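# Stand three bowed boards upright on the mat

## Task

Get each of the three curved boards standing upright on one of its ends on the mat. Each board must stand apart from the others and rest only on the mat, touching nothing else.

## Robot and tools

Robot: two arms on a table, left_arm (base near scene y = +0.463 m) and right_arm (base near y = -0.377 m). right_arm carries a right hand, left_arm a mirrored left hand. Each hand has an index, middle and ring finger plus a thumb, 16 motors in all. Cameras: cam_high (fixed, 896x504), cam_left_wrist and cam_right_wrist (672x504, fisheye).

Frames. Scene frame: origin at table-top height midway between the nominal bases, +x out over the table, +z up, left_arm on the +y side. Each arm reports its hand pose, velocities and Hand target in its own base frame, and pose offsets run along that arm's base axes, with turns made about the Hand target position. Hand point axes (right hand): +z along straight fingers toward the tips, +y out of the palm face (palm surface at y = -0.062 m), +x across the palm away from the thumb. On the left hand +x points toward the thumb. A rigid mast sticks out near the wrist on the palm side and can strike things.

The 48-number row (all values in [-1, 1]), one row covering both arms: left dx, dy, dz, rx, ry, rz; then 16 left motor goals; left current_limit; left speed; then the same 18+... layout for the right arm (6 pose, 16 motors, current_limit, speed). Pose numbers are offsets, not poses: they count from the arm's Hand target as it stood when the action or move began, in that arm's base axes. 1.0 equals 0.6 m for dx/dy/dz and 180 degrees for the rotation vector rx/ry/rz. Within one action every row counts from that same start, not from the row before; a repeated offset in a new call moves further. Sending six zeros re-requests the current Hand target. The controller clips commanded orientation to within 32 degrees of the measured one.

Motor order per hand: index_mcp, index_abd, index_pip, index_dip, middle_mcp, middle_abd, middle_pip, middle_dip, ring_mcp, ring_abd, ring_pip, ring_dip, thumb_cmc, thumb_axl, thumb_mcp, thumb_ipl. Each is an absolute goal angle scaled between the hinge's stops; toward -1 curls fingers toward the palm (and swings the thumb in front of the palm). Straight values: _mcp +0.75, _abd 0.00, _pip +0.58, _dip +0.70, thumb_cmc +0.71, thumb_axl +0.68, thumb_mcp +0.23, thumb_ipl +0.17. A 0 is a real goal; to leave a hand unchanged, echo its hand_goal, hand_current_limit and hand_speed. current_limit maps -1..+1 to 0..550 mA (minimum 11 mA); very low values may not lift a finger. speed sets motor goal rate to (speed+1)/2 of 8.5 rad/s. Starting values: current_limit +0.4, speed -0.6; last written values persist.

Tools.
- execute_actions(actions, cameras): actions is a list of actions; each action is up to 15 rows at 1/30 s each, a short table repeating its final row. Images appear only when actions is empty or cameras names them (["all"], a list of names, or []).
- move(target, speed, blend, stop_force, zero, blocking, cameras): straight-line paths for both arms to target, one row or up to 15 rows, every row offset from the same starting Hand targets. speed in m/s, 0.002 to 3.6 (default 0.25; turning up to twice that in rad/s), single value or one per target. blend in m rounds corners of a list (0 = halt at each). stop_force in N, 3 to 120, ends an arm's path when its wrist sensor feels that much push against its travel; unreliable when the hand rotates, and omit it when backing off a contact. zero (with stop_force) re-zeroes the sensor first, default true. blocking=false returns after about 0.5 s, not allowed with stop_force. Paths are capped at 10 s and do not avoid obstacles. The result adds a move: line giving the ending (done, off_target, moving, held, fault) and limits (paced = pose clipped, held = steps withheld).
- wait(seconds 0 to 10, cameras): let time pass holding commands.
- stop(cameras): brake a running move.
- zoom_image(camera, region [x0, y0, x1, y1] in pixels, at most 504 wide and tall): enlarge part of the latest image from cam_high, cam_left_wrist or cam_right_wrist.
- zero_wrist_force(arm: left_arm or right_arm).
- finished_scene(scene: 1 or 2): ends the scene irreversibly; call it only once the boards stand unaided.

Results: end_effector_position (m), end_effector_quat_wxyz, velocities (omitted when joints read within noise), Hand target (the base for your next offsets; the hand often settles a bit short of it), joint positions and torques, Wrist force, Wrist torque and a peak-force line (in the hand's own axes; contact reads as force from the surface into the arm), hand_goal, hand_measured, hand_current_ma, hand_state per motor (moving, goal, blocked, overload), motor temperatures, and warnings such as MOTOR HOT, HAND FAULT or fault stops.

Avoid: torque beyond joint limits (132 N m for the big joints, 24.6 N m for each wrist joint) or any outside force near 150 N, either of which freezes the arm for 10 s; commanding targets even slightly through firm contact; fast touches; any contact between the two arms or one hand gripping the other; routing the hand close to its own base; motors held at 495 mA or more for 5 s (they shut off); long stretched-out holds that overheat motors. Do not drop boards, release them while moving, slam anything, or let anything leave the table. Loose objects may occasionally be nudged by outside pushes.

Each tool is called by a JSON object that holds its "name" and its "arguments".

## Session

{"name": "execute_actions", "arguments": {"actions": [], "cameras": ["all"]}}

Scene clock: 0.00 s.
left_arm: end_effector_position=(+0.3481, +0.4212, +0.1802) hand_goal=(+0.754, +0.000, +0.576, +0.696, +0.754, +0.000, +0.576, +0.696, +0.754, +0.000, +0.576, +0.696, +0.714, +0.678, +0.226, +0.168) hand_measured=(+0.754, +0.000, +0.576, +0.696, +0.754, +0.000, +0.576, +0.696, +0.754, +0.000, +0.576, +0.696, +0.714, +0.678, +0.226, +0.168) hand_current_ma=(+0, +0, +0, +0, +0, +0, +0, +0, +0, +0, +0, +0, +0, +0, +0, +0) hand_state=(goal, goal, goal, goal, goal, goal, goal, goal, goal, goal, goal, goal, goal, goal, goal, goal) hand_current_limit=0.40 hand_speed=-0.60 end_effector_quat_wxyz=(+0.123, -0.626, +0.769, +0.046) | right_arm: end_effector_position=(+0.1248, +0.3485, +0.2274) hand_goal=(+0.754, +0.000, +0.576, +0.696, +0.754, +0.000, +0.576, +0.696, +0.754, +0.000, +0.576, +0.696, +0.714, +0.678, +0.226, +0.168) hand_measured=(+0.754, +0.000, +0.576, +0.696, +0.754, +0.000, +0.576, +0.696, +0.754, +0.000, +0.576, +0.696, +0.714, +0.678, +0.226, +0.168) hand_current_ma=(+0, +0, +0, +0, +0, +0, +0, +0, +0, +0, +0, +0, +0, +0, +0, +0) hand_state=(goal, goal, goal, goal, goal, goal, goal, goal, goal, goal, goal, goal, goal, goal, goal, goal) hand_current_limit=0.40 hand_speed=-0.60 end_effector_quat_wxyz=(-0.291, +0.398, +0.868, -0.065)
Joint positions: left_arm=[4.131 -1.794 -1.848 -0.808 1.584 -1.946] | right_arm=[0.579 -1.982 2.117 -1.253 -1.155 -0.23]
Joint velocities: within noise
Joint torques (N m): no reading
Motor temperatures (°C): left_arm=[30 32 28 34 40 35] | right_arm=[32 34 31 39 37 42]
Wrist force (N): no reading
Wrist torque (N m): no reading
Wrist force, peak (N): no reading
Hand target: left_arm +0.3481, +0.4212, +0.1802; +0.123, -0.626, +0.769, +0.046 | right_arm +0.1248, +0.3485, +0.2274; -0.291, +0.398, +0.868, -0.065

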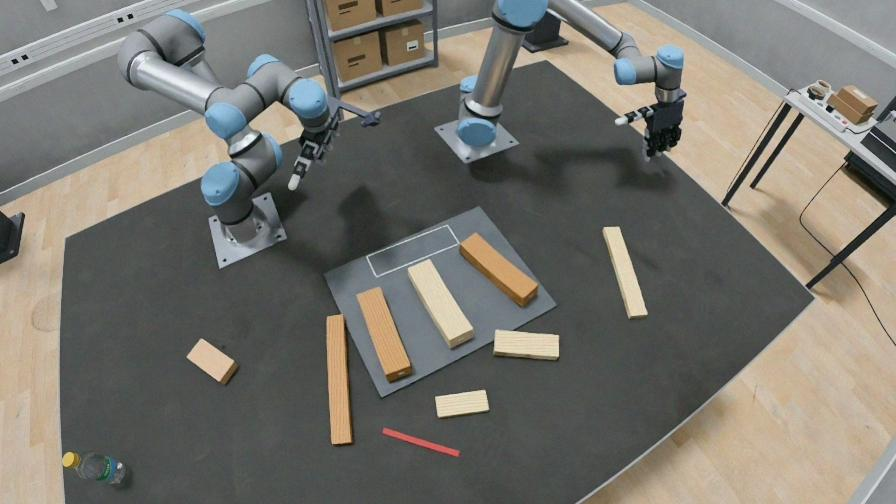

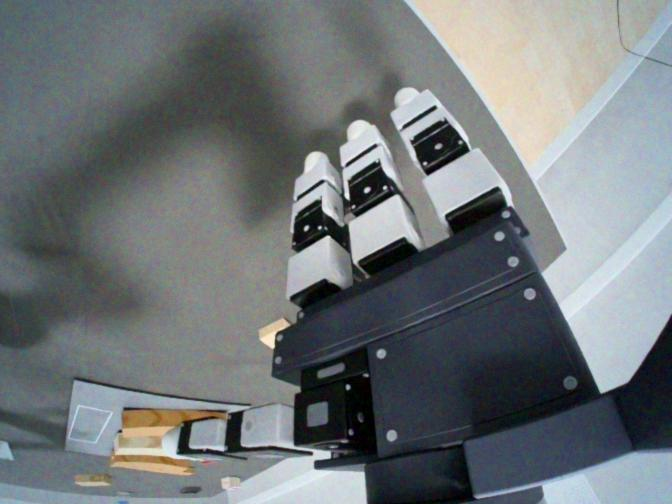

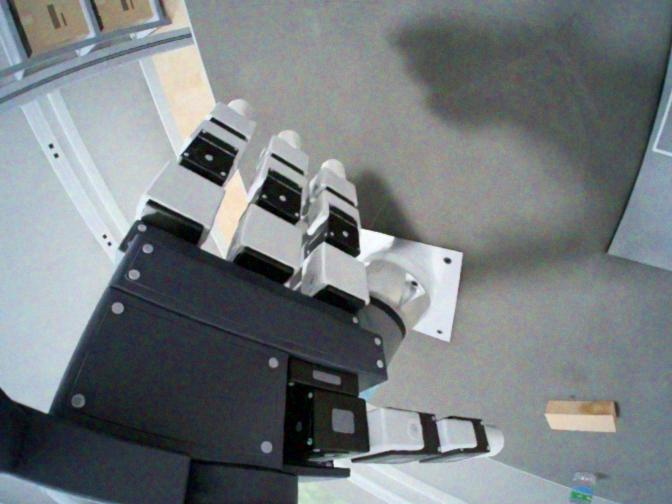

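{"name": "execute_actions", "arguments": {"actions": []}}

{"name": "zoom_image", "arguments": {"camera": "cam_high", "region": [440, 215, 560, 325]}}

{"name": "zoom_image", "arguments": {"camera": "cam_high", "region": [390, 245, 490, 355]}}

{"name": "zoom_image", "arguments": {"camera": "cam_high", "region": [340, 275, 430, 395]}}

Scene clock: 19.30 s.
left_arm: end_effector_position=(+0.3481, +0.4212, +0.1802) hand_goal=(+0.754, +0.000, +0.576, +0.696, +0.754, +0.000, +0.576, +0.696, +0.754, +0.000, +0.576, +0.696, +0.714, +0.678, +0.226, +0.168) hand_measured=(+0.754, +0.000, +0.576, +0.696, +0.754, +0.000, +0.576, +0.696, +0.754, +0.000, +0.576, +0.696, +0.714, +0.678, +0.224, +0.168) hand_current_ma=(-1, +0, +1, +0, -1, +0, +1, +0, -1, +0, +1, +0, +0, -1, -2, +0) hand_state=(goal, goal, goal, goal, goal, goal, goal, goal, goal, goal, goal, goal, goal, goal, goal, goal) hand_current_limit=0.40 hand_speed=-0.60 end_effector_quat_wxyz=(+0.123, -0.626, +0.769, +0.046) | right_arm: end_effector_position=(+0.1248, +0.3485, +0.2274) hand_goal=(+0.754, +0.000, +0.576, +0.696, +0.754, +0.000, +0.576, +0.696, +0.754, +0.000, +0.576, +0.696, +0.714, +0.678, +0.226, +0.168) hand_measured=(+0.752, +0.000, +0.576, +0.696, +0.752, +0.000, +0.576, +0.696, +0.752, +0.000, +0.576, +0.696, +0.714, +0.678, +0.224, +0.168) hand_current_ma=(-1, +0, +0, +0, -1, +0, +0, +0, -1, +0, +0, +0, +0, +0, -1, +0) hand_state=(goal, goal, goal, goal, goal, goal, goal, goal, goal, goal, goal, goal, goal, goal, goal, goal) hand_current_limit=0.40 hand_speed=-0.60 end_effector_quat_wxyz=(-0.291, +0.398, +0.868, -0.065)
Joint positions: left_arm=[4.131 -1.794 -1.848 -0.808 1.584 -1.946] | right_arm=[0.579 -1.982 2.117 -1.253 -1.155 -0.23]
Joint velocities: within noise
Joint torques (N m): left_arm=[-1.01 33.87 19.16 2.98 0.15 0.01] | right_arm=[0.71 -6.01 -21.55 -1.73 0.81 0.01]
Motor temperatures (°C): left_arm=[30 32 28 34 40 35] | right_arm=[32 34 31 39 37 42]
Wrist force (N): left_arm=[-0.1 0.1 -0.2] | right_arm=[0.1 0.2 -0.2]
Wrist torque (N m): left_arm=[0.03 0.02 -0.01] | right_arm=[0.04 -0.01 0.00]
Wrist force, peak (N): left_arm=[0.3 0.4 -0.2] | right_arm=[-0.3 0.1 -0.3]
Hand target: left_arm +0.3481, +0.4212, +0.1802; +0.123, -0.626, +0.769, +0.046 | right_arm +0.1248, +0.3485, +0.2274; -0.291, +0.398, +0.868, -0.065

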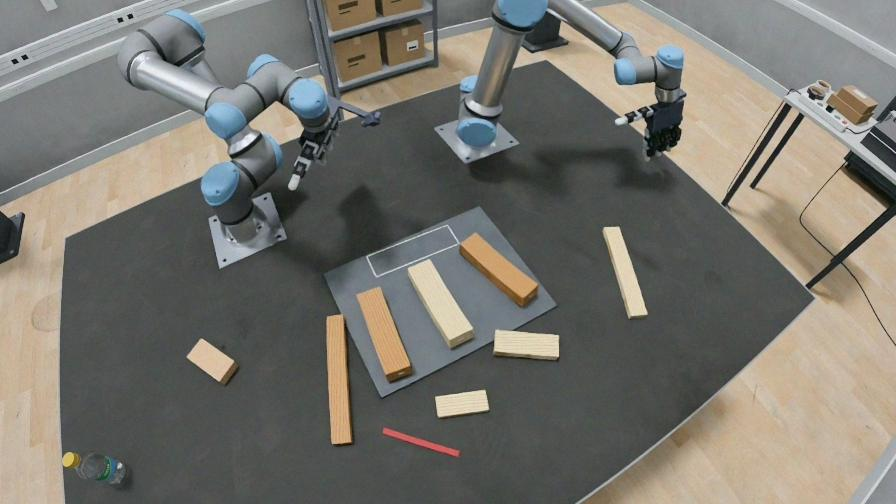

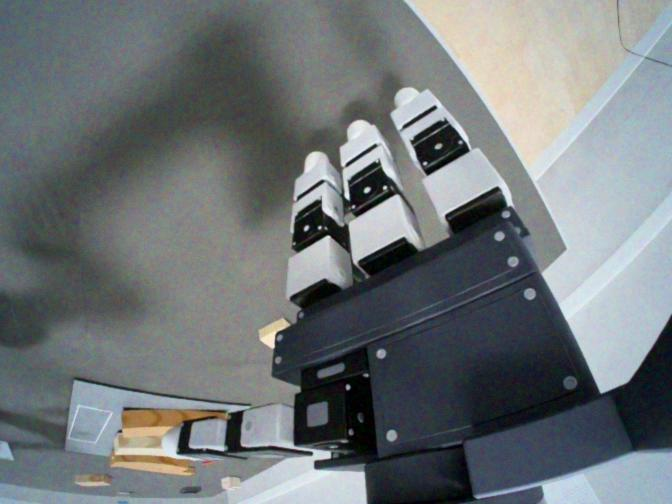

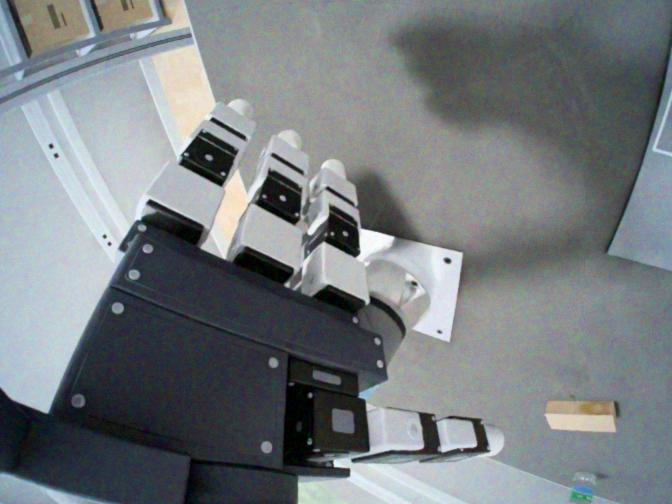

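Scaled by 4.200.

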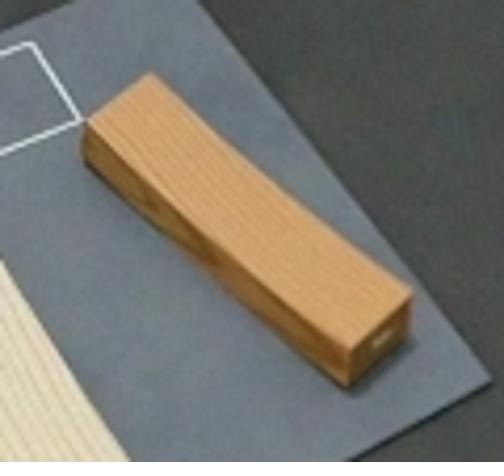

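Scaled by 4.582.

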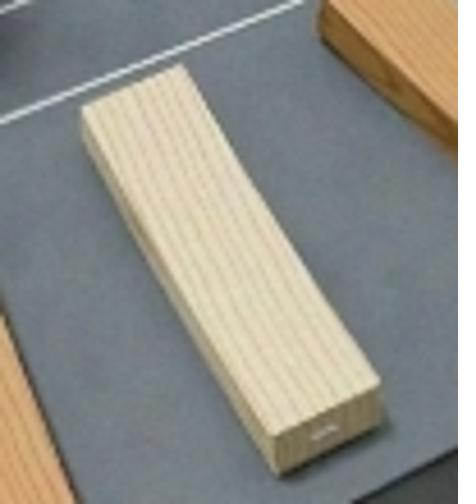

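Scaled by 4.200.

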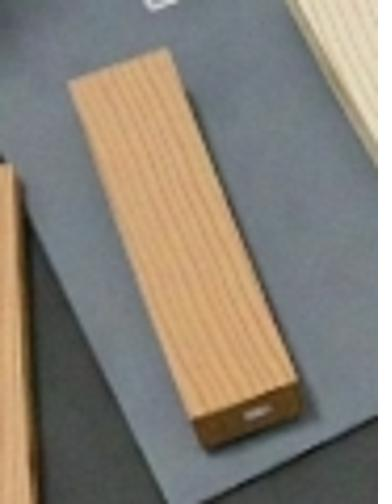

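{"name": "zoom_image", "arguments": {"camera": "cam_high", "region": [455, 228, 500, 273]}}

{"name": "zoom_image", "arguments": {"camera": "cam_high", "region": [495, 265, 545, 315]}}

{"name": "zoom_image", "arguments": {"camera": "cam_high", "region": [400, 255, 450, 305]}}

{"name": "zoom_image", "arguments": {"camera": "cam_high", "region": [430, 300, 480, 350]}}

{"name": "zoom_image", "arguments": {"camera": "cam_high", "region": [350, 280, 400, 330]}}

{"name": "zoom_image", "arguments": {"camera": "cam_high", "region": [370, 335, 420, 385]}}

{"name": "zoom_image", "arguments": {"camera": "cam_high", "region": [475, 248, 515, 288]}}

{"name": "zoom_image", "arguments": {"camera": "cam_high", "region": [315, 200, 565, 400]}}

Scaled by 11.200.

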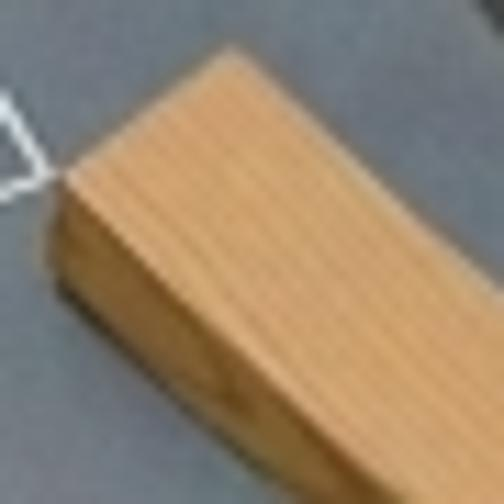

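Scaled by 10.080.

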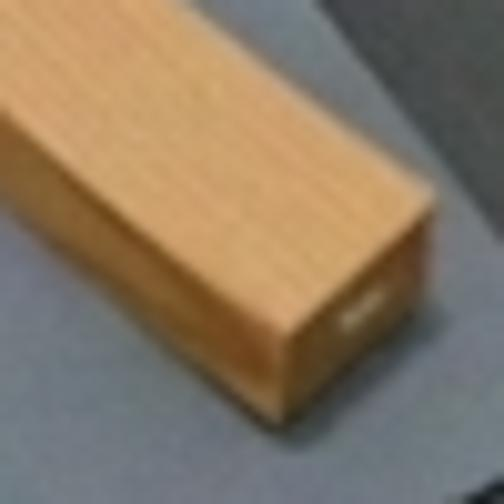

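Scaled by 10.080.

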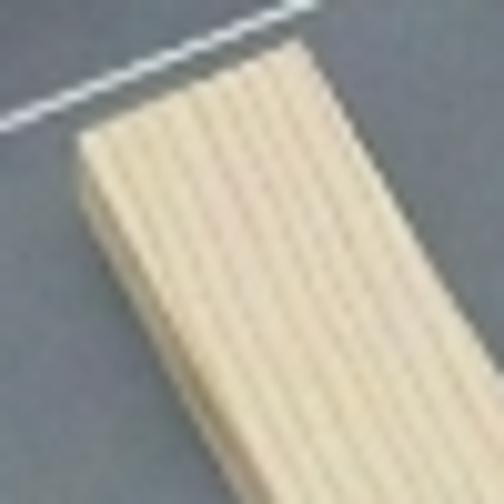

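Scaled by 10.080.

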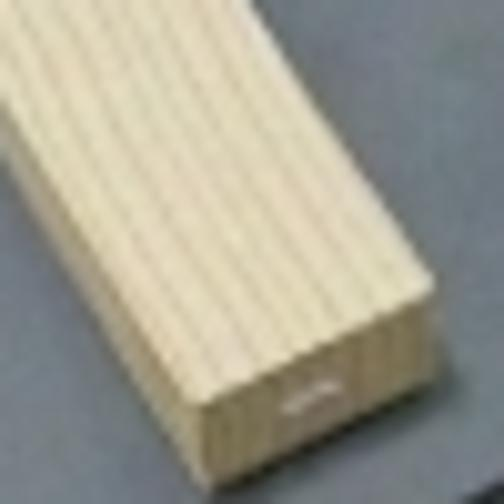

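Scaled by 10.080.

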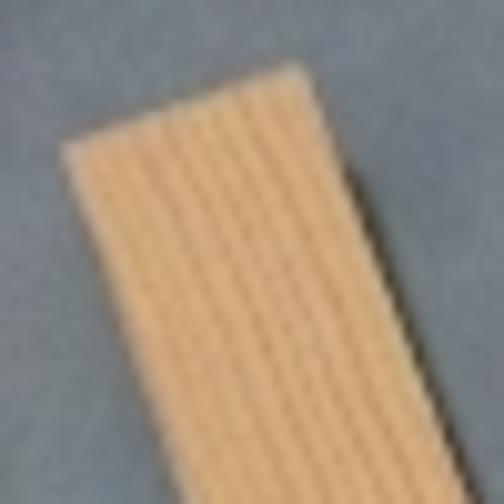

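Scaled by 10.080.

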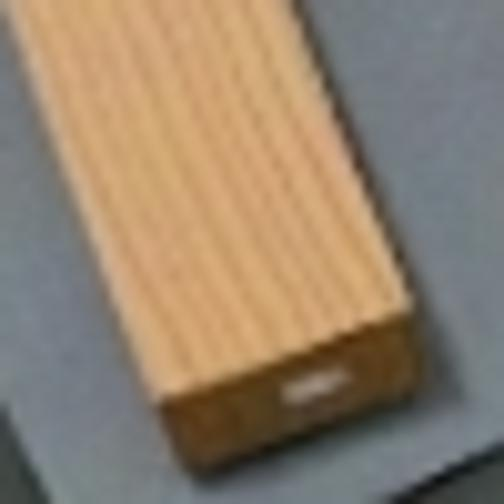

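Scaled by 12.600.

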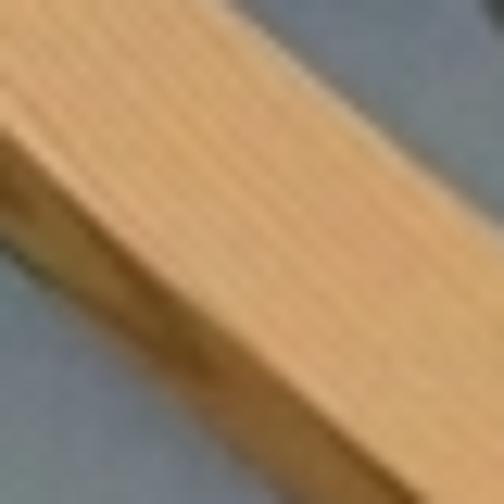

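Scaled by 2.016.

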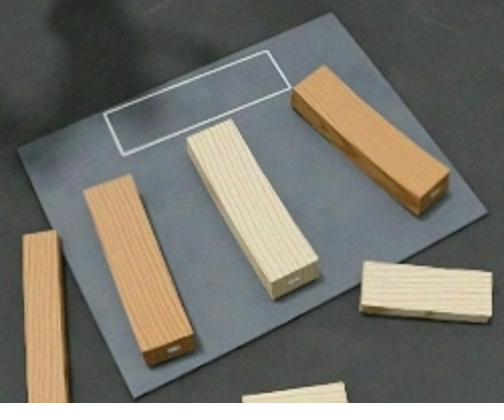

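{"name": "zoom_image", "arguments": {"camera": "cam_high", "region": [415, 275, 465, 325]}}

{"name": "zoom_image", "arguments": {"camera": "cam_high", "region": [358, 308, 408, 358]}}

{"name": "zoom_image", "arguments": {"camera": "cam_high", "region": [395, 250, 480, 355]}}

{"name": "zoom_image", "arguments": {"camera": "cam_high", "region": [345, 280, 425, 385]}}

Scaled by 10.080.

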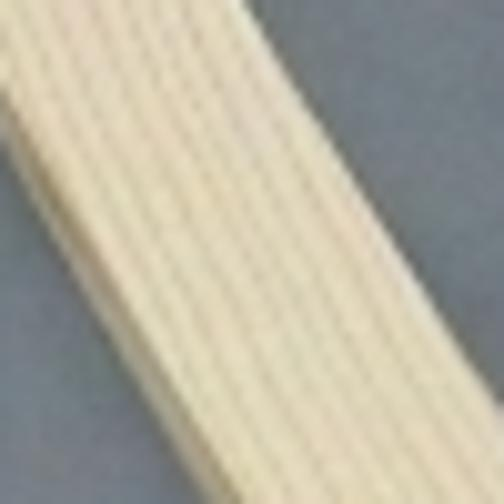

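Scaled by 10.080.

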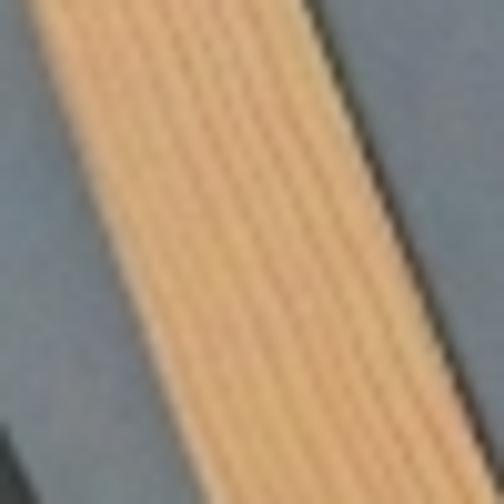

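Scaled by 4.800.

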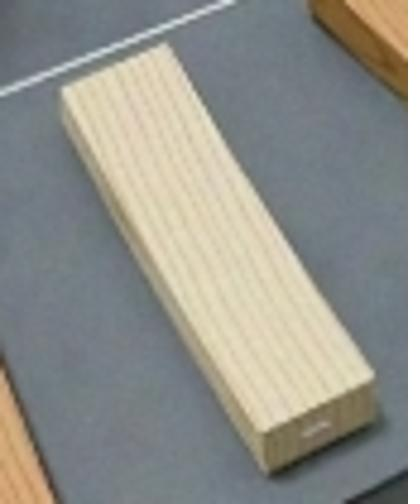

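Scaled by 4.800.

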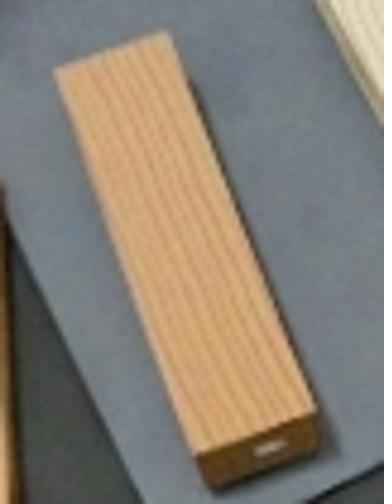

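{"name": "zoom_image", "arguments": {"camera": "cam_left_wrist", "region": [60, 370, 260, 504]}}

{"name": "zoom_image", "arguments": {"camera": "cam_left_wrist", "region": [100, 390, 230, 480]}}

Scaled by 2.520 from the camera's 672x504 image, which has a finer 960x720 frame.

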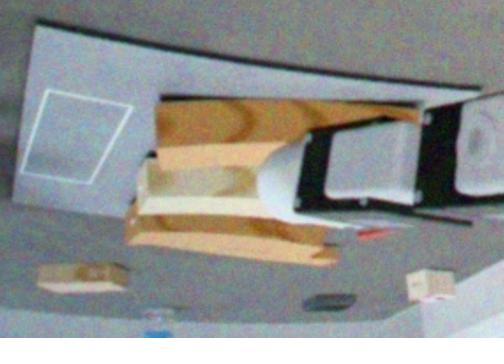

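Scaled by 3.877 from the camera's 672x504 image, which has a finer 960x720 frame.

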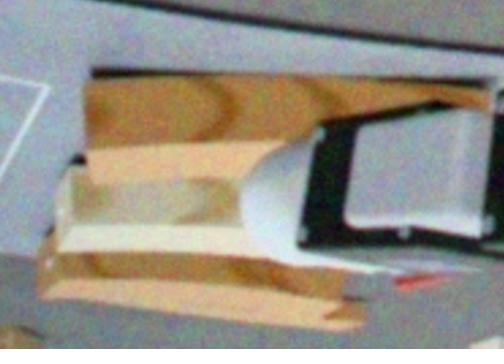

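{"name": "execute_actions", "arguments": {"actions": [[[0,0,0,0,0,0,0.754,0,0.576,0.696,0.754,0,0.576,0.696,0.754,0,0.576,0.696,0.714,0.678,-0.7,0.168,0.4,-0.2,0,0,0,0,0,0,0.754,0,0.576,0.696,0.754,0,0.576,0.696,0.754,0,0.576,0.696,0.714,0.678,0.226,0.168,0.4,-0.6]],[[0,0,0,0,0,0,0.754,0,0.576,0.696,0.754,0,0.576,0.696,0.754,0,0.576,0.696,0.714,0.678,-0.7,0.168,0.4,-0.2,0,0,0,0,0,0,0.754,0,0.576,0.696,0.754,0,0.576,0.696,0.754,0,0.576,0.696,0.714,0.678,0.226,0.168,0.4,-0.6]]], "cameras": ["cam_left_wrist"]}}

{"name": "zoom_image", "arguments": {"camera": "cam_left_wrist", "region": [100, 390, 260, 500]}}

Scene clock: 51.47 s.
left_arm: end_effector_position=(+0.3481, +0.4212, +0.1802) hand_goal=(+0.754, +0.000, +0.576, +0.696, +0.754, +0.000, +0.576, +0.696, +0.754, +0.000, +0.576, +0.696, +0.714, +0.678, -0.700, +0.168) hand_measured=(+0.754, +0.000, +0.576, +0.696, +0.754, +0.000, +0.576, +0.696, +0.754, +0.000, +0.576, +0.696, +0.714, +0.678, -0.668, +0.168) hand_current_ma=(-1, +0, +1, +0, -1, +0, +1, +0, -1, +0, +1, +0, +0, -1, +107, +0) hand_state=(goal, goal, goal, goal, goal, goal, goal, goal, goal, goal, goal, goal, goal, goal, blocked, goal) hand_current_limit=0.40 hand_speed=-0.20 end_effector_quat_wxyz=(+0.123, -0.626, +0.769, +0.046) | right_arm: end_effector_position=(+0.1248, +0.3485, +0.2274) hand_goal=(+0.754, +0.000, +0.576, +0.696, +0.754, +0.000, +0.576, +0.696, +0.754, +0.000, +0.576, +0.696, +0.714, +0.678, +0.226, +0.168) hand_measured=(+0.752, +0.000, +0.576, +0.696, +0.752, +0.000, +0.576, +0.696, +0.752, +0.000, +0.576, +0.696, +0.714, +0.678, +0.224, +0.168) hand_current_ma=(-1, +0, +0, +0, -1, +0, +0, +0, -1, +0, +0, +0, +0, +0, -1, +0) hand_state=(goal, goal, goal, goal, goal, goal, goal, goal, goal, goal, goal, goal, goal, goal, goal, goal) hand_current_limit=0.40 hand_speed=-0.60 end_effector_quat_wxyz=(-0.291, +0.398, +0.868, -0.065)
Joint positions: left_arm=[4.131 -1.794 -1.848 -0.808 1.584 -1.946] | right_arm=[0.579 -1.982 2.117 -1.253 -1.155 -0.23]
Joint torques (N m): left_arm=[-0.7 34.5 19.1 3.12 0.1 0.16] | right_arm=[0.93 -6.36 -22.82 -1.83 0.78 0.07]
Wrist force (N): left_arm=[0.3 -0.1 0.1] | right_arm=[0.1 0.1 -0.3]
Wrist torque (N m): left_arm=[-0.02 0.01 0.02] | right_arm=[0.03 -0.01 0.01]
Wrist force, peak (N): left_arm=[0.4 0.2 -0.5] | right_arm=[-0.1 0.3 -0.3]
Hand target: left_arm +0.3481, +0.4212, +0.1802; +0.123, -0.626, +0.769, +0.046 | right_arm +0.1248, +0.3485, +0.2274; -0.291, +0.398, +0.868, -0.065
Off the commanded pose: left_arm 0.000 m, 0 deg | right_arm 0.000 m, 0 deg.
Images, in order (width x height): cam_left_wrist 672x504.

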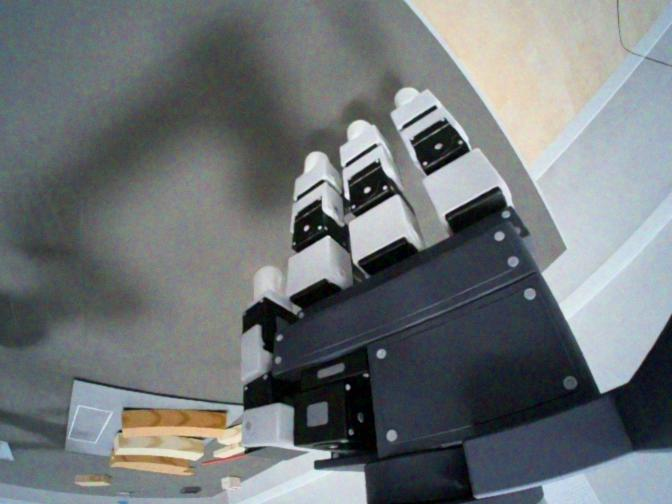

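Scaled by 3.150 from the camera's 672x504 image, which has a finer 960x720 frame.

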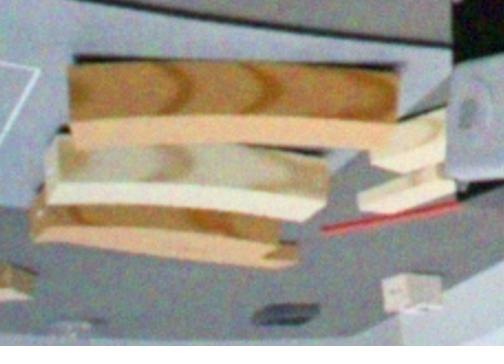

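{"name": "zoom_image", "arguments": {"camera": "cam_left_wrist", "region": [105, 400, 175, 480]}}

{"name": "zoom_image", "arguments": {"camera": "cam_left_wrist", "region": [150, 400, 240, 480]}}

Scaled by 6.300 from the camera's 672x504 image, which has a finer 960x720 frame.

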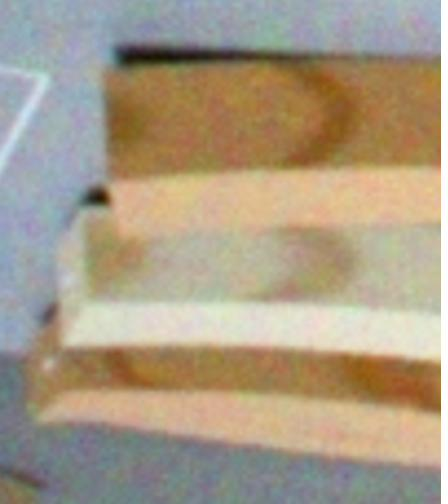

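Scaled by 5.600 from the camera's 672x504 image, which has a finer 960x720 frame.

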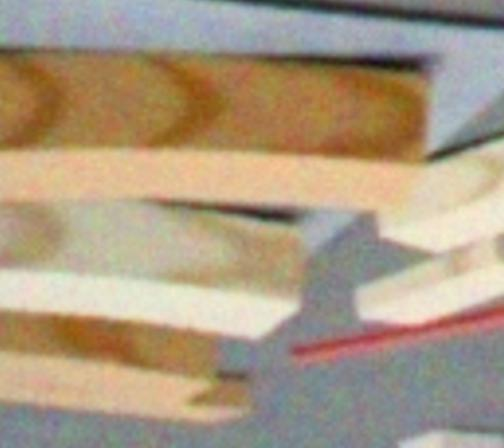

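{"name": "move", "arguments": {"target": [[0,0,0,0,0,0,0.754,0,0.576,0.696,0.754,0,0.576,0.696,0.754,0,0.576,0.696,0.714,0.678,0.226,0.168,0.4,-0.4,0.4587,0.1692,0.171,-0.0445,0.3286,-0.512,0.754,0,0.576,0.696,0.616,0,-0.298,0.696,0.754,0,0.576,0.696,-0.786,0.678,0.226,0.168,0.4,-0.4]], "speed": 0.3, "cameras": ["cam_high", "cam_right_wrist"]}}

Scene clock: 148.67 s.
left_arm: end_effector_position=(+0.3481, +0.4212, +0.1802) hand_goal=(+0.754, +0.000, +0.576, +0.696, +0.754, +0.000, +0.576, +0.696, +0.754, +0.000, +0.576, +0.696, +0.714, +0.678, +0.226, +0.168) hand_measured=(+0.754, +0.000, +0.576, +0.696, +0.754, +0.000, +0.576, +0.696, +0.754, +0.000, +0.576, +0.696, +0.714, +0.678, +0.218, +0.168) hand_current_ma=(-1, +0, +1, +0, -1, +0, +1, +0, -1, +0, +1, +0, +0, -1, -20, +0) hand_state=(goal, goal, goal, goal, goal, goal, goal, goal, goal, goal, goal, goal, goal, goal, goal, goal) hand_current_limit=0.40 hand_speed=-0.40 end_effector_quat_wxyz=(+0.123, -0.626, +0.769, +0.046) | right_arm: end_effector_position=(+0.3999, +0.4500, +0.3300) hand_goal=(+0.754, +0.000, +0.576, +0.696, +0.616, +0.000, -0.298, +0.696, +0.754, +0.000, +0.576, +0.696, -0.786, +0.678, +0.226, +0.168) hand_measured=(+0.746, +0.000, +0.576, +0.696, +0.610, +0.000, -0.296, +0.696, +0.746, +0.000, +0.576, +0.696, -0.780, +0.678, +0.224, +0.168) hand_current_ma=(-8, +0, +0, +0, -5, +0, +2, +0, -7, +0, +0, +0, +5, +0, -1, +0) hand_state=(goal, goal, goal, goal, goal, goal, goal, goal, goal, goal, goal, goal, goal, goal, goal, goal) hand_current_limit=0.40 hand_speed=-0.40 end_effector_quat_wxyz=(-0.570, +0.814, +0.094, -0.065)
Joint positions: left_arm=[4.131 -1.794 -1.848 -0.808 1.584 -1.946] | right_arm=[0.282 -1.46 1.748 -2.007 -0.352 1.726]
Joint torques (N m): left_arm=[-1.13 34.83 19.08 3.3 0.02 0.24] | right_arm=[8.48 -22.3 -28.74 -4.59 3.3 1.95]
Wrist force (N): left_arm=[0.2 0.1 0.1] | right_arm=[-0.3 0.1 0.4]
Wrist torque (N m): left_arm=[0.01 -0.02 0.01] | right_arm=[0.02 0.05 0.23]
Wrist force, peak (N): left_arm=[0.4 0.4 -0.4] | right_arm=[-0.1 -0.5 0.6]
Hand target: left_arm +0.3481, +0.4212, +0.1802; +0.123, -0.626, +0.769, +0.046 | right_arm +0.4000, +0.4500, +0.3300; -0.570, +0.814, +0.094, -0.065
Off the commanded pose: left_arm 0.000 m, 0 deg | right_arm 0.000 m, 0 deg.
move: done
Images, in order (width x height): cam_high 896x504, cam_right_wrist 672x504.

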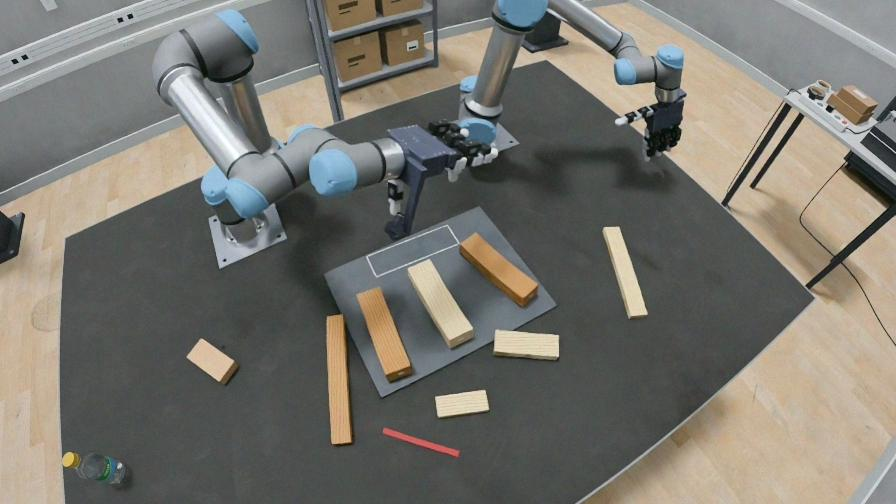

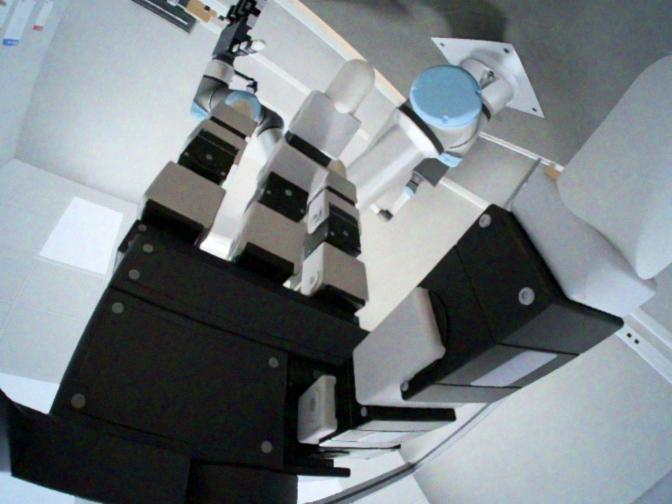

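{"name": "move", "arguments": {"target": [[0,0,0,0,0,0,0.754,0,0.576,0.696,0.754,0,0.576,0.696,0.754,0,0.576,0.696,0.714,0.678,0.226,0.168,0.4,-0.4,0.2877,0.2937,-0.2667,0,0,0,0.754,0,0.576,0.696,0.616,0,-0.298,0.696,0.754,0,0.576,0.696,-0.786,0.678,0.226,0.168,0.4,-0.4]], "speed": 0.2, "cameras": ["cam_high", "cam_right_wrist"]}}

{"name": "zoom_image", "arguments": {"camera": "cam_high", "region": [440, 190, 590, 340]}}

Scene clock: 152.87 s.
left_arm: end_effector_position=(+0.3481, +0.4212, +0.1802) hand_goal=(+0.754, +0.000, +0.576, +0.696, +0.754, +0.000, +0.576, +0.696, +0.754, +0.000, +0.576, +0.696, +0.714, +0.678, +0.226, +0.168) hand_measured=(+0.754, +0.000, +0.576, +0.696, +0.754, +0.000, +0.576, +0.696, +0.754, +0.000, +0.576, +0.696, +0.714, +0.678, +0.218, +0.168) hand_current_ma=(-1, +0, +1, +0, -1, +0, +1, +0, -1, +0, +1, +0, +0, -1, -20, +0) hand_state=(goal, goal, goal, goal, goal, goal, goal, goal, goal, goal, goal, goal, goal, goal, goal, goal) hand_current_limit=0.40 hand_speed=-0.40 end_effector_quat_wxyz=(+0.123, -0.626, +0.769, +0.046) | right_arm: end_effector_position=(+0.5725, +0.6262, +0.1700) hand_goal=(+0.754, +0.000, +0.576, +0.696, +0.616, +0.000, -0.298, +0.696, +0.754, +0.000, +0.576, +0.696, -0.786, +0.678, +0.226, +0.168) hand_measured=(+0.746, +0.000, +0.576, +0.696, +0.610, +0.000, -0.296, +0.696, +0.746, +0.000, +0.576, +0.696, -0.782, +0.678, +0.224, +0.168) hand_current_ma=(-9, +0, +0, +0, -5, +0, +2, +0, -8, +0, +0, +0, +4, +0, -1, +0) hand_state=(goal, goal, goal, goal, goal, goal, goal, goal, goal, goal, goal, goal, goal, goal, goal, goal) hand_current_limit=0.40 hand_speed=-0.40 end_effector_quat_wxyz=(-0.570, +0.814, +0.094, -0.065)
Joint positions: left_arm=[4.131 -1.794 -1.848 -0.808 1.584 -1.946] | right_arm=[0.443 -0.705 1.125 -2.523 -0.407 2.138]
Joint torques (N m): left_arm=[-1.35 35.07 19.77 3.31 0.2 0.32] | right_arm=[-6.84 -49.66 -27.11 -3.86 3.09 -1.63]
Wrist force (N): left_arm=[0.5 0.2 0.0] | right_arm=[-0.2 -0.1 0.4]
Wrist torque (N m): left_arm=[0.03 -0.05 0.03] | right_arm=[-0.02 0.02 0.21]
Wrist force, peak (N): left_arm=[0.6 0.1 0.1] | right_arm=[-1.5 -1.1 -0.7]
Hand target: left_arm +0.3481, +0.4212, +0.1802; +0.123, -0.626, +0.769, +0.046 | right_arm +0.5726, +0.6262, +0.1700; -0.570, +0.814, +0.094, -0.065
Off the commanded pose: left_arm 0.000 m, 0 deg | right_arm 0.000 m, 0 deg.
move: done
Images, in order (width x height): cam_high 896x504, cam_right_wrist 672x504.

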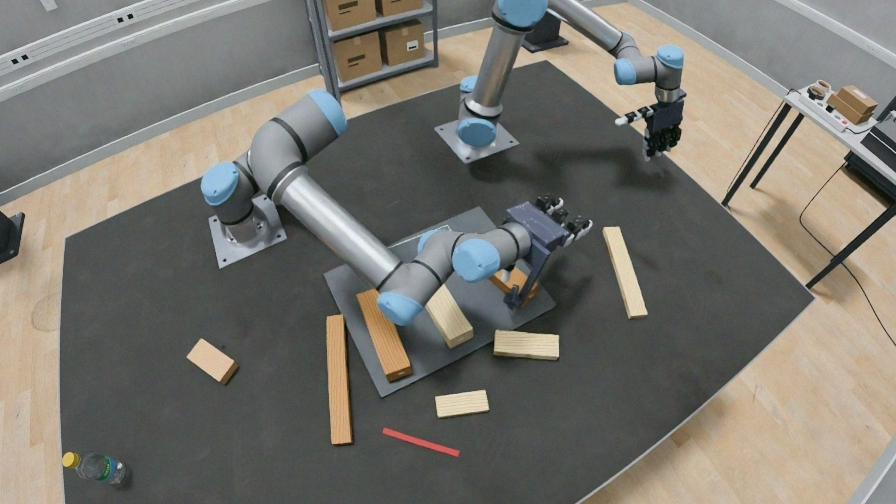

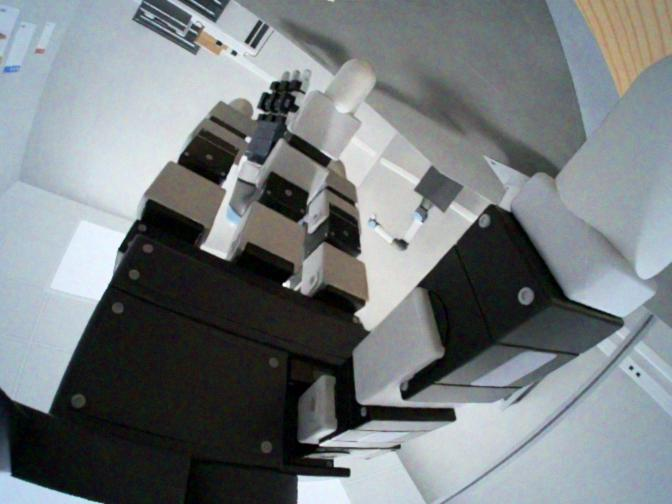

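Scaled by 3.360.

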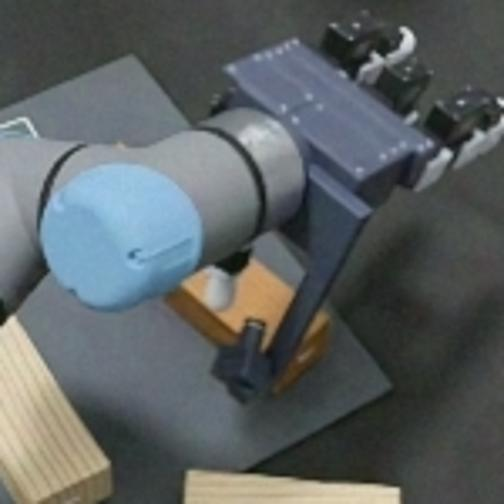

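{"name": "move", "arguments": {"target": [0,0,0,0,0,0,0.754,0,0.576,0.696,0.754,0,0.576,0.696,0.754,0,0.576,0.696,0.714,0.678,0.226,0.168,0.4,-0.4,0,0,-0.17,0,0,0,0.754,0,0.576,0.696,0.616,0,-0.298,0.696,0.754,0,0.576,0.696,-0.786,0.678,0.226,0.168,0.4,-0.4], "speed": 0.06, "stop_force": 6, "cameras": ["cam_high", "cam_right_wrist"]}}

{"name": "zoom_image", "arguments": {"camera": "cam_high", "region": [440, 190, 590, 340]}}

Scene clock: 163.90 s.
left_arm: end_effector_position=(+0.3481, +0.4212, +0.1802) hand_goal=(+0.754, +0.000, +0.576, +0.696, +0.754, +0.000, +0.576, +0.696, +0.754, +0.000, +0.576, +0.696, +0.714, +0.678, +0.226, +0.168) hand_measured=(+0.754, +0.000, +0.576, +0.696, +0.754, +0.000, +0.576, +0.696, +0.754, +0.000, +0.576, +0.696, +0.714, +0.678, +0.218, +0.168) hand_current_ma=(-1, +0, +1, +0, -1, +0, +1, +0, -1, +0, +1, +0, +0, -1, -20, +0) hand_state=(goal, goal, goal, goal, goal, goal, goal, goal, goal, goal, goal, goal, goal, goal, goal, goal) hand_current_limit=0.40 hand_speed=-0.40 end_effector_quat_wxyz=(+0.123, -0.626, +0.769, +0.046) | right_arm: end_effector_position=(+0.5726, +0.6262, +0.0680) hand_goal=(+0.754, +0.000, +0.576, +0.696, +0.616, +0.000, -0.298, +0.696, +0.754, +0.000, +0.576, +0.696, -0.786, +0.678, +0.226, +0.168) hand_measured=(+0.746, +0.000, +0.576, +0.696, +0.610, +0.000, -0.296, +0.696, +0.746, +0.000, +0.576, +0.696, -0.782, +0.678, +0.224, +0.168) hand_current_ma=(-9, +0, +0, +0, -5, +0, +2, +0, -8, +0, +0, +0, +4, +0, -1, +0) hand_state=(goal, goal, goal, goal, goal, goal, goal, goal, goal, goal, goal, goal, goal, goal, goal, goal) hand_current_limit=0.40 hand_speed=-0.40 end_effector_quat_wxyz=(-0.570, +0.814, +0.094, -0.065)
Joint positions: left_arm=[4.131 -1.794 -1.848 -0.808 1.584 -1.946] | right_arm=[0.443 -0.577 1.168 -2.694 -0.407 2.138]
Joint torques (N m): left_arm=[-1.88 35.51 19.79 3.53 0.01 0.4] | right_arm=[-3.55 -69.63 -26.94 -0.8 1.79 1.87]
Wrist force (N): left_arm=[-0.1 0.1 -0.2] | right_arm=[-0.1 -0.1 0.2]
Wrist torque (N m): left_arm=[0.04 0.01 -0.02] | right_arm=[0.00 0.02 0.22]
Wrist force, peak (N): left_arm=[0.5 0.4 0.1] | right_arm=[-0.2 -1.1 0.1]
Hand target: left_arm +0.3481, +0.4212, +0.1802; +0.123, -0.626, +0.769, +0.046 | right_arm +0.5726, +0.6262, +0.0680; -0.570, +0.814, +0.094, -0.065
Off the commanded pose: left_arm 0.000 m, 0 deg | right_arm 0.000 m, 0 deg.
move: done
Images, in order (width x height): cam_high 896x504, cam_right_wrist 672x504.

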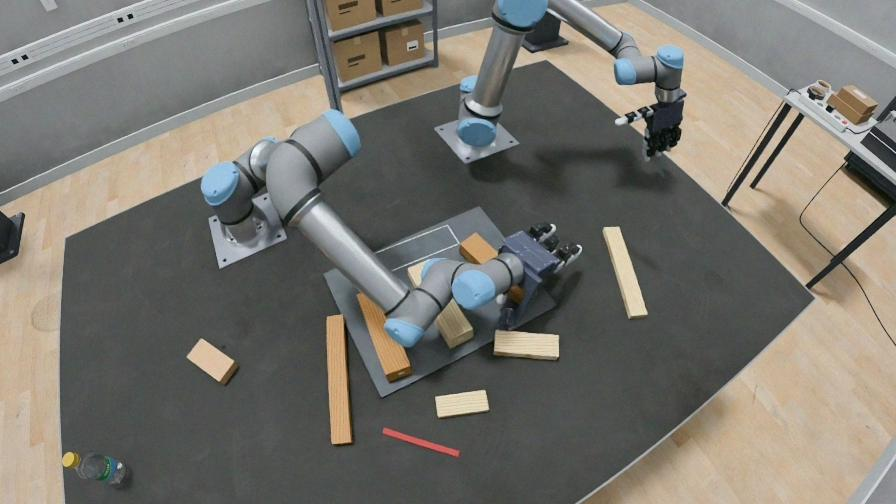

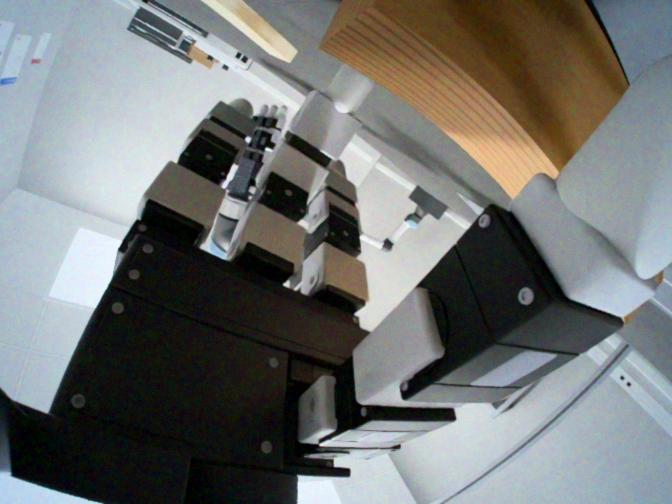

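Scaled by 3.360.

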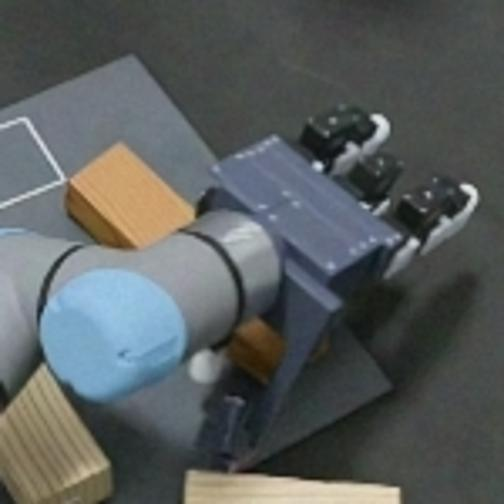

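{"name": "execute_actions", "arguments": {"actions": [[[0,0,0,0,0,0,0.754,0,0.576,0.696,0.754,0,0.576,0.696,0.754,0,0.576,0.696,0.714,0.678,0.226,0.168,0.4,-0.4,0,0,0,0,0,0,0.754,0,0.576,0.696,0.37,0,-0.298,0.696,0.754,0,0.576,0.696,-0.786,0.678,0.08,0.168,0.4,-0.6]],[[0,0,0,0,0,0,0.754,0,0.576,0.696,0.754,0,0.576,0.696,0.754,0,0.576,0.696,0.714,0.678,0.226,0.168,0.4,-0.4,0,0,0,0,0,0,0.754,0,0.576,0.696,0.25,0,-0.298,0.696,0.754,0,0.576,0.696,-0.786,0.678,0.0,0.168,0.2,-0.8]],[[0,0,0,0,0,0,0.754,0,0.576,0.696,0.754,0,0.576,0.696,0.754,0,0.576,0.696,0.714,0.678,0.226,0.168,0.4,-0.4,0,0,0,0,0,0,0.754,0,0.576,0.696,0.25,0,-0.298,0.696,0.754,0,0.576,0.696,-0.786,0.678,0.0,0.168,0.2,-0.8]]]}}

{"name": "execute_actions", "arguments": {"actions": [[[0,0,0,0,0,0,0.754,0,0.576,0.696,0.754,0,0.576,0.696,0.754,0,0.576,0.696,0.714,0.678,0.226,0.168,0.4,-0.4,0,0,0,0,0,0,0.754,0,0.576,0.696,0.22,0,-0.298,0.696,0.754,0,0.576,0.696,-0.786,0.678,-0.05,0.168,0.2,-0.8]],[[0,0,0,0,0,0,0.754,0,0.576,0.696,0.754,0,0.576,0.696,0.754,0,0.576,0.696,0.714,0.678,0.226,0.168,0.4,-0.4,0,0,0,0,0,0,0.754,0,0.576,0.696,0.22,0,-0.298,0.696,0.754,0,0.576,0.696,-0.786,0.678,-0.05,0.168,0.2,-0.8]]], "cameras": ["cam_right_wrist"]}}

{"name": "zoom_image", "arguments": {"camera": "cam_right_wrist", "region": [280, 0, 672, 320]}}

Scene clock: 171.17 s.
left_arm: end_effector_position=(+0.3481, +0.4212, +0.1802) hand_goal=(+0.754, +0.000, +0.576, +0.696, +0.754, +0.000, +0.576, +0.696, +0.754, +0.000, +0.576, +0.696, +0.714, +0.678, +0.226, +0.168) hand_measured=(+0.754, +0.000, +0.576, +0.696, +0.754, +0.000, +0.576, +0.696, +0.754, +0.000, +0.576, +0.696, +0.714, +0.678, +0.218, +0.168) hand_current_ma=(-1, +0, +1, +0, -1, +0, +1, +0, -1, +0, +1, +0, +0, -1, -20, +0) hand_state=(goal, goal, goal, goal, goal, goal, goal, goal, goal, goal, goal, goal, goal, goal, goal, goal) hand_current_limit=0.40 hand_speed=-0.40 end_effector_quat_wxyz=(+0.123, -0.626, +0.769, +0.046) | right_arm: end_effector_position=(+0.5726, +0.6262, +0.0680) hand_goal=(+0.754, +0.000, +0.576, +0.696, +0.250, +0.000, -0.298, +0.696, +0.754, +0.000, +0.576, +0.696, -0.786, +0.678, +0.000, +0.168) hand_measured=(+0.746, +0.000, +0.576, +0.696, +0.264, +0.000, -0.294, +0.696, +0.746, +0.000, +0.576, +0.696, -0.782, +0.678, +0.010, +0.170) hand_current_ma=(-9, +0, +0, +0, +18, +0, +4, +0, -8, +0, +0, +0, +4, +0, +16, +1) hand_state=(goal, goal, goal, goal, goal, goal, goal, goal, goal, goal, goal, goal, goal, goal, goal, goal) hand_current_limit=0.20 hand_speed=-0.80 end_effector_quat_wxyz=(-0.570, +0.814, +0.094, -0.065)
Joint positions: left_arm=[4.131 -1.794 -1.848 -0.808 1.584 -1.946] | right_arm=[0.443 -0.577 1.168 -2.694 -0.407 2.138]
Joint torques (N m): left_arm=[-1.84 34.99 19.45 3.68 0.04 0.36] | right_arm=[6.21 -67.6 -25.96 -0.77 0.53 -0.91]
Wrist force (N): left_arm=[0.3 0.1 0.2] | right_arm=[0.1 -0.5 0.4]
Wrist torque (N m): left_arm=[-0.01 -0.02 0.02] | right_arm=[0.01 0.03 0.20]
Wrist force, peak (N): left_arm=[0.4 0.5 0.1] | right_arm=[0.2 -0.2 0.6]
Hand target: left_arm +0.3481, +0.4212, +0.1802; +0.123, -0.626, +0.769, +0.046 | right_arm +0.5726, +0.6262, +0.0680; -0.570, +0.814, +0.094, -0.065
Off the commanded pose: left_arm 0.000 m, 0 deg | right_arm 0.000 m, 0 deg.

Scene clock: 172.37 s.
left_arm: end_effector_position=(+0.3481, +0.4212, +0.1802) hand_goal=(+0.754, +0.000, +0.576, +0.696, +0.754, +0.000, +0.576, +0.696, +0.754, +0.000, +0.576, +0.696, +0.714, +0.678, +0.226, +0.168) hand_measured=(+0.754, +0.000, +0.576, +0.696, +0.754, +0.000, +0.576, +0.696, +0.754, +0.000, +0.576, +0.696, +0.714, +0.678, +0.218, +0.168) hand_current_ma=(-1, +0, +1, +0, -1, +0, +1, +0, -1, +0, +1, +0, +0, -1, -20, +0) hand_state=(goal, goal, goal, goal, goal, goal, goal, goal, goal, goal, goal, goal, goal, goal, goal, goal) hand_current_limit=0.40 hand_speed=-0.40 end_effector_quat_wxyz=(+0.123, -0.626, +0.769, +0.046) | right_arm: end_effector_position=(+0.5726, +0.6262, +0.0680) hand_goal=(+0.754, +0.000, +0.576, +0.696, +0.220, +0.000, -0.298, +0.696, +0.754, +0.000, +0.576, +0.696, -0.786, +0.678, -0.050, +0.168) hand_measured=(+0.746, +0.000, +0.576, +0.696, +0.260, +0.000, -0.288, +0.698, +0.746, +0.000, +0.576, +0.696, -0.782, +0.678, +0.000, +0.178) hand_current_ma=(-9, +0, +0, +0, +86, +0, +10, +1, -8, +0, +0, +0, +2, +0, +159, +17) hand_state=(goal, goal, goal, goal, blocked, goal, goal, goal, goal, goal, goal, goal, goal, goal, blocked, goal) hand_current_limit=0.20 hand_speed=-0.80 end_effector_quat_wxyz=(-0.570, +0.814, +0.094, -0.065)
Joint positions: left_arm=[4.131 -1.794 -1.848 -0.808 1.584 -1.946] | right_arm=[0.443 -0.577 1.168 -2.694 -0.407 2.138]
Joint torques (N m): left_arm=[-1.63 35.6 20.03 3.55 0.05 0.48] | right_arm=[6.33 -67.22 -24.48 -0.79 0.58 -1.53]
Wrist force (N): left_arm=[0.4 0.1 -0.1] | right_arm=[0.5 -0.1 -0.1]
Wrist torque (N m): left_arm=[0.02 -0.05 0.02] | right_arm=[0.07 0.01 0.18]
Wrist force, peak (N): left_arm=[0.3 0.5 -0.1] | right_arm=[0.7 -0.3 -0.2]
Hand target: left_arm +0.3481, +0.4212, +0.1802; +0.123, -0.626, +0.769, +0.046 | right_arm +0.5726, +0.6262, +0.0680; -0.570, +0.814, +0.094, -0.065
Off the commanded pose: left_arm 0.000 m, 0 deg | right_arm 0.000 m, 0 deg.
Images, in order (width x height): cam_right_wrist 672x504.

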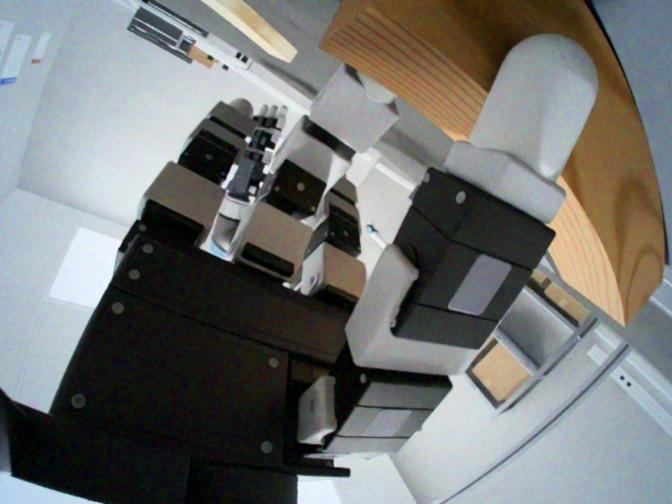

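Scaled by 1.286 from the camera's 672x504 image, which has a finer 960x720 frame.

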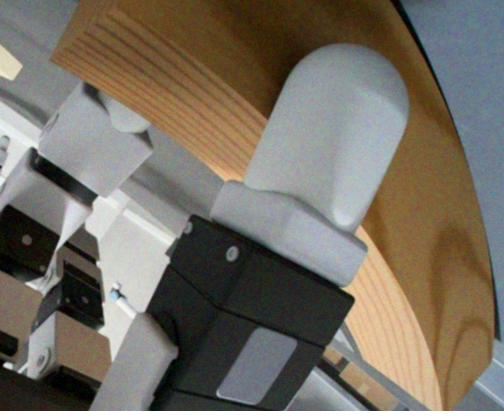

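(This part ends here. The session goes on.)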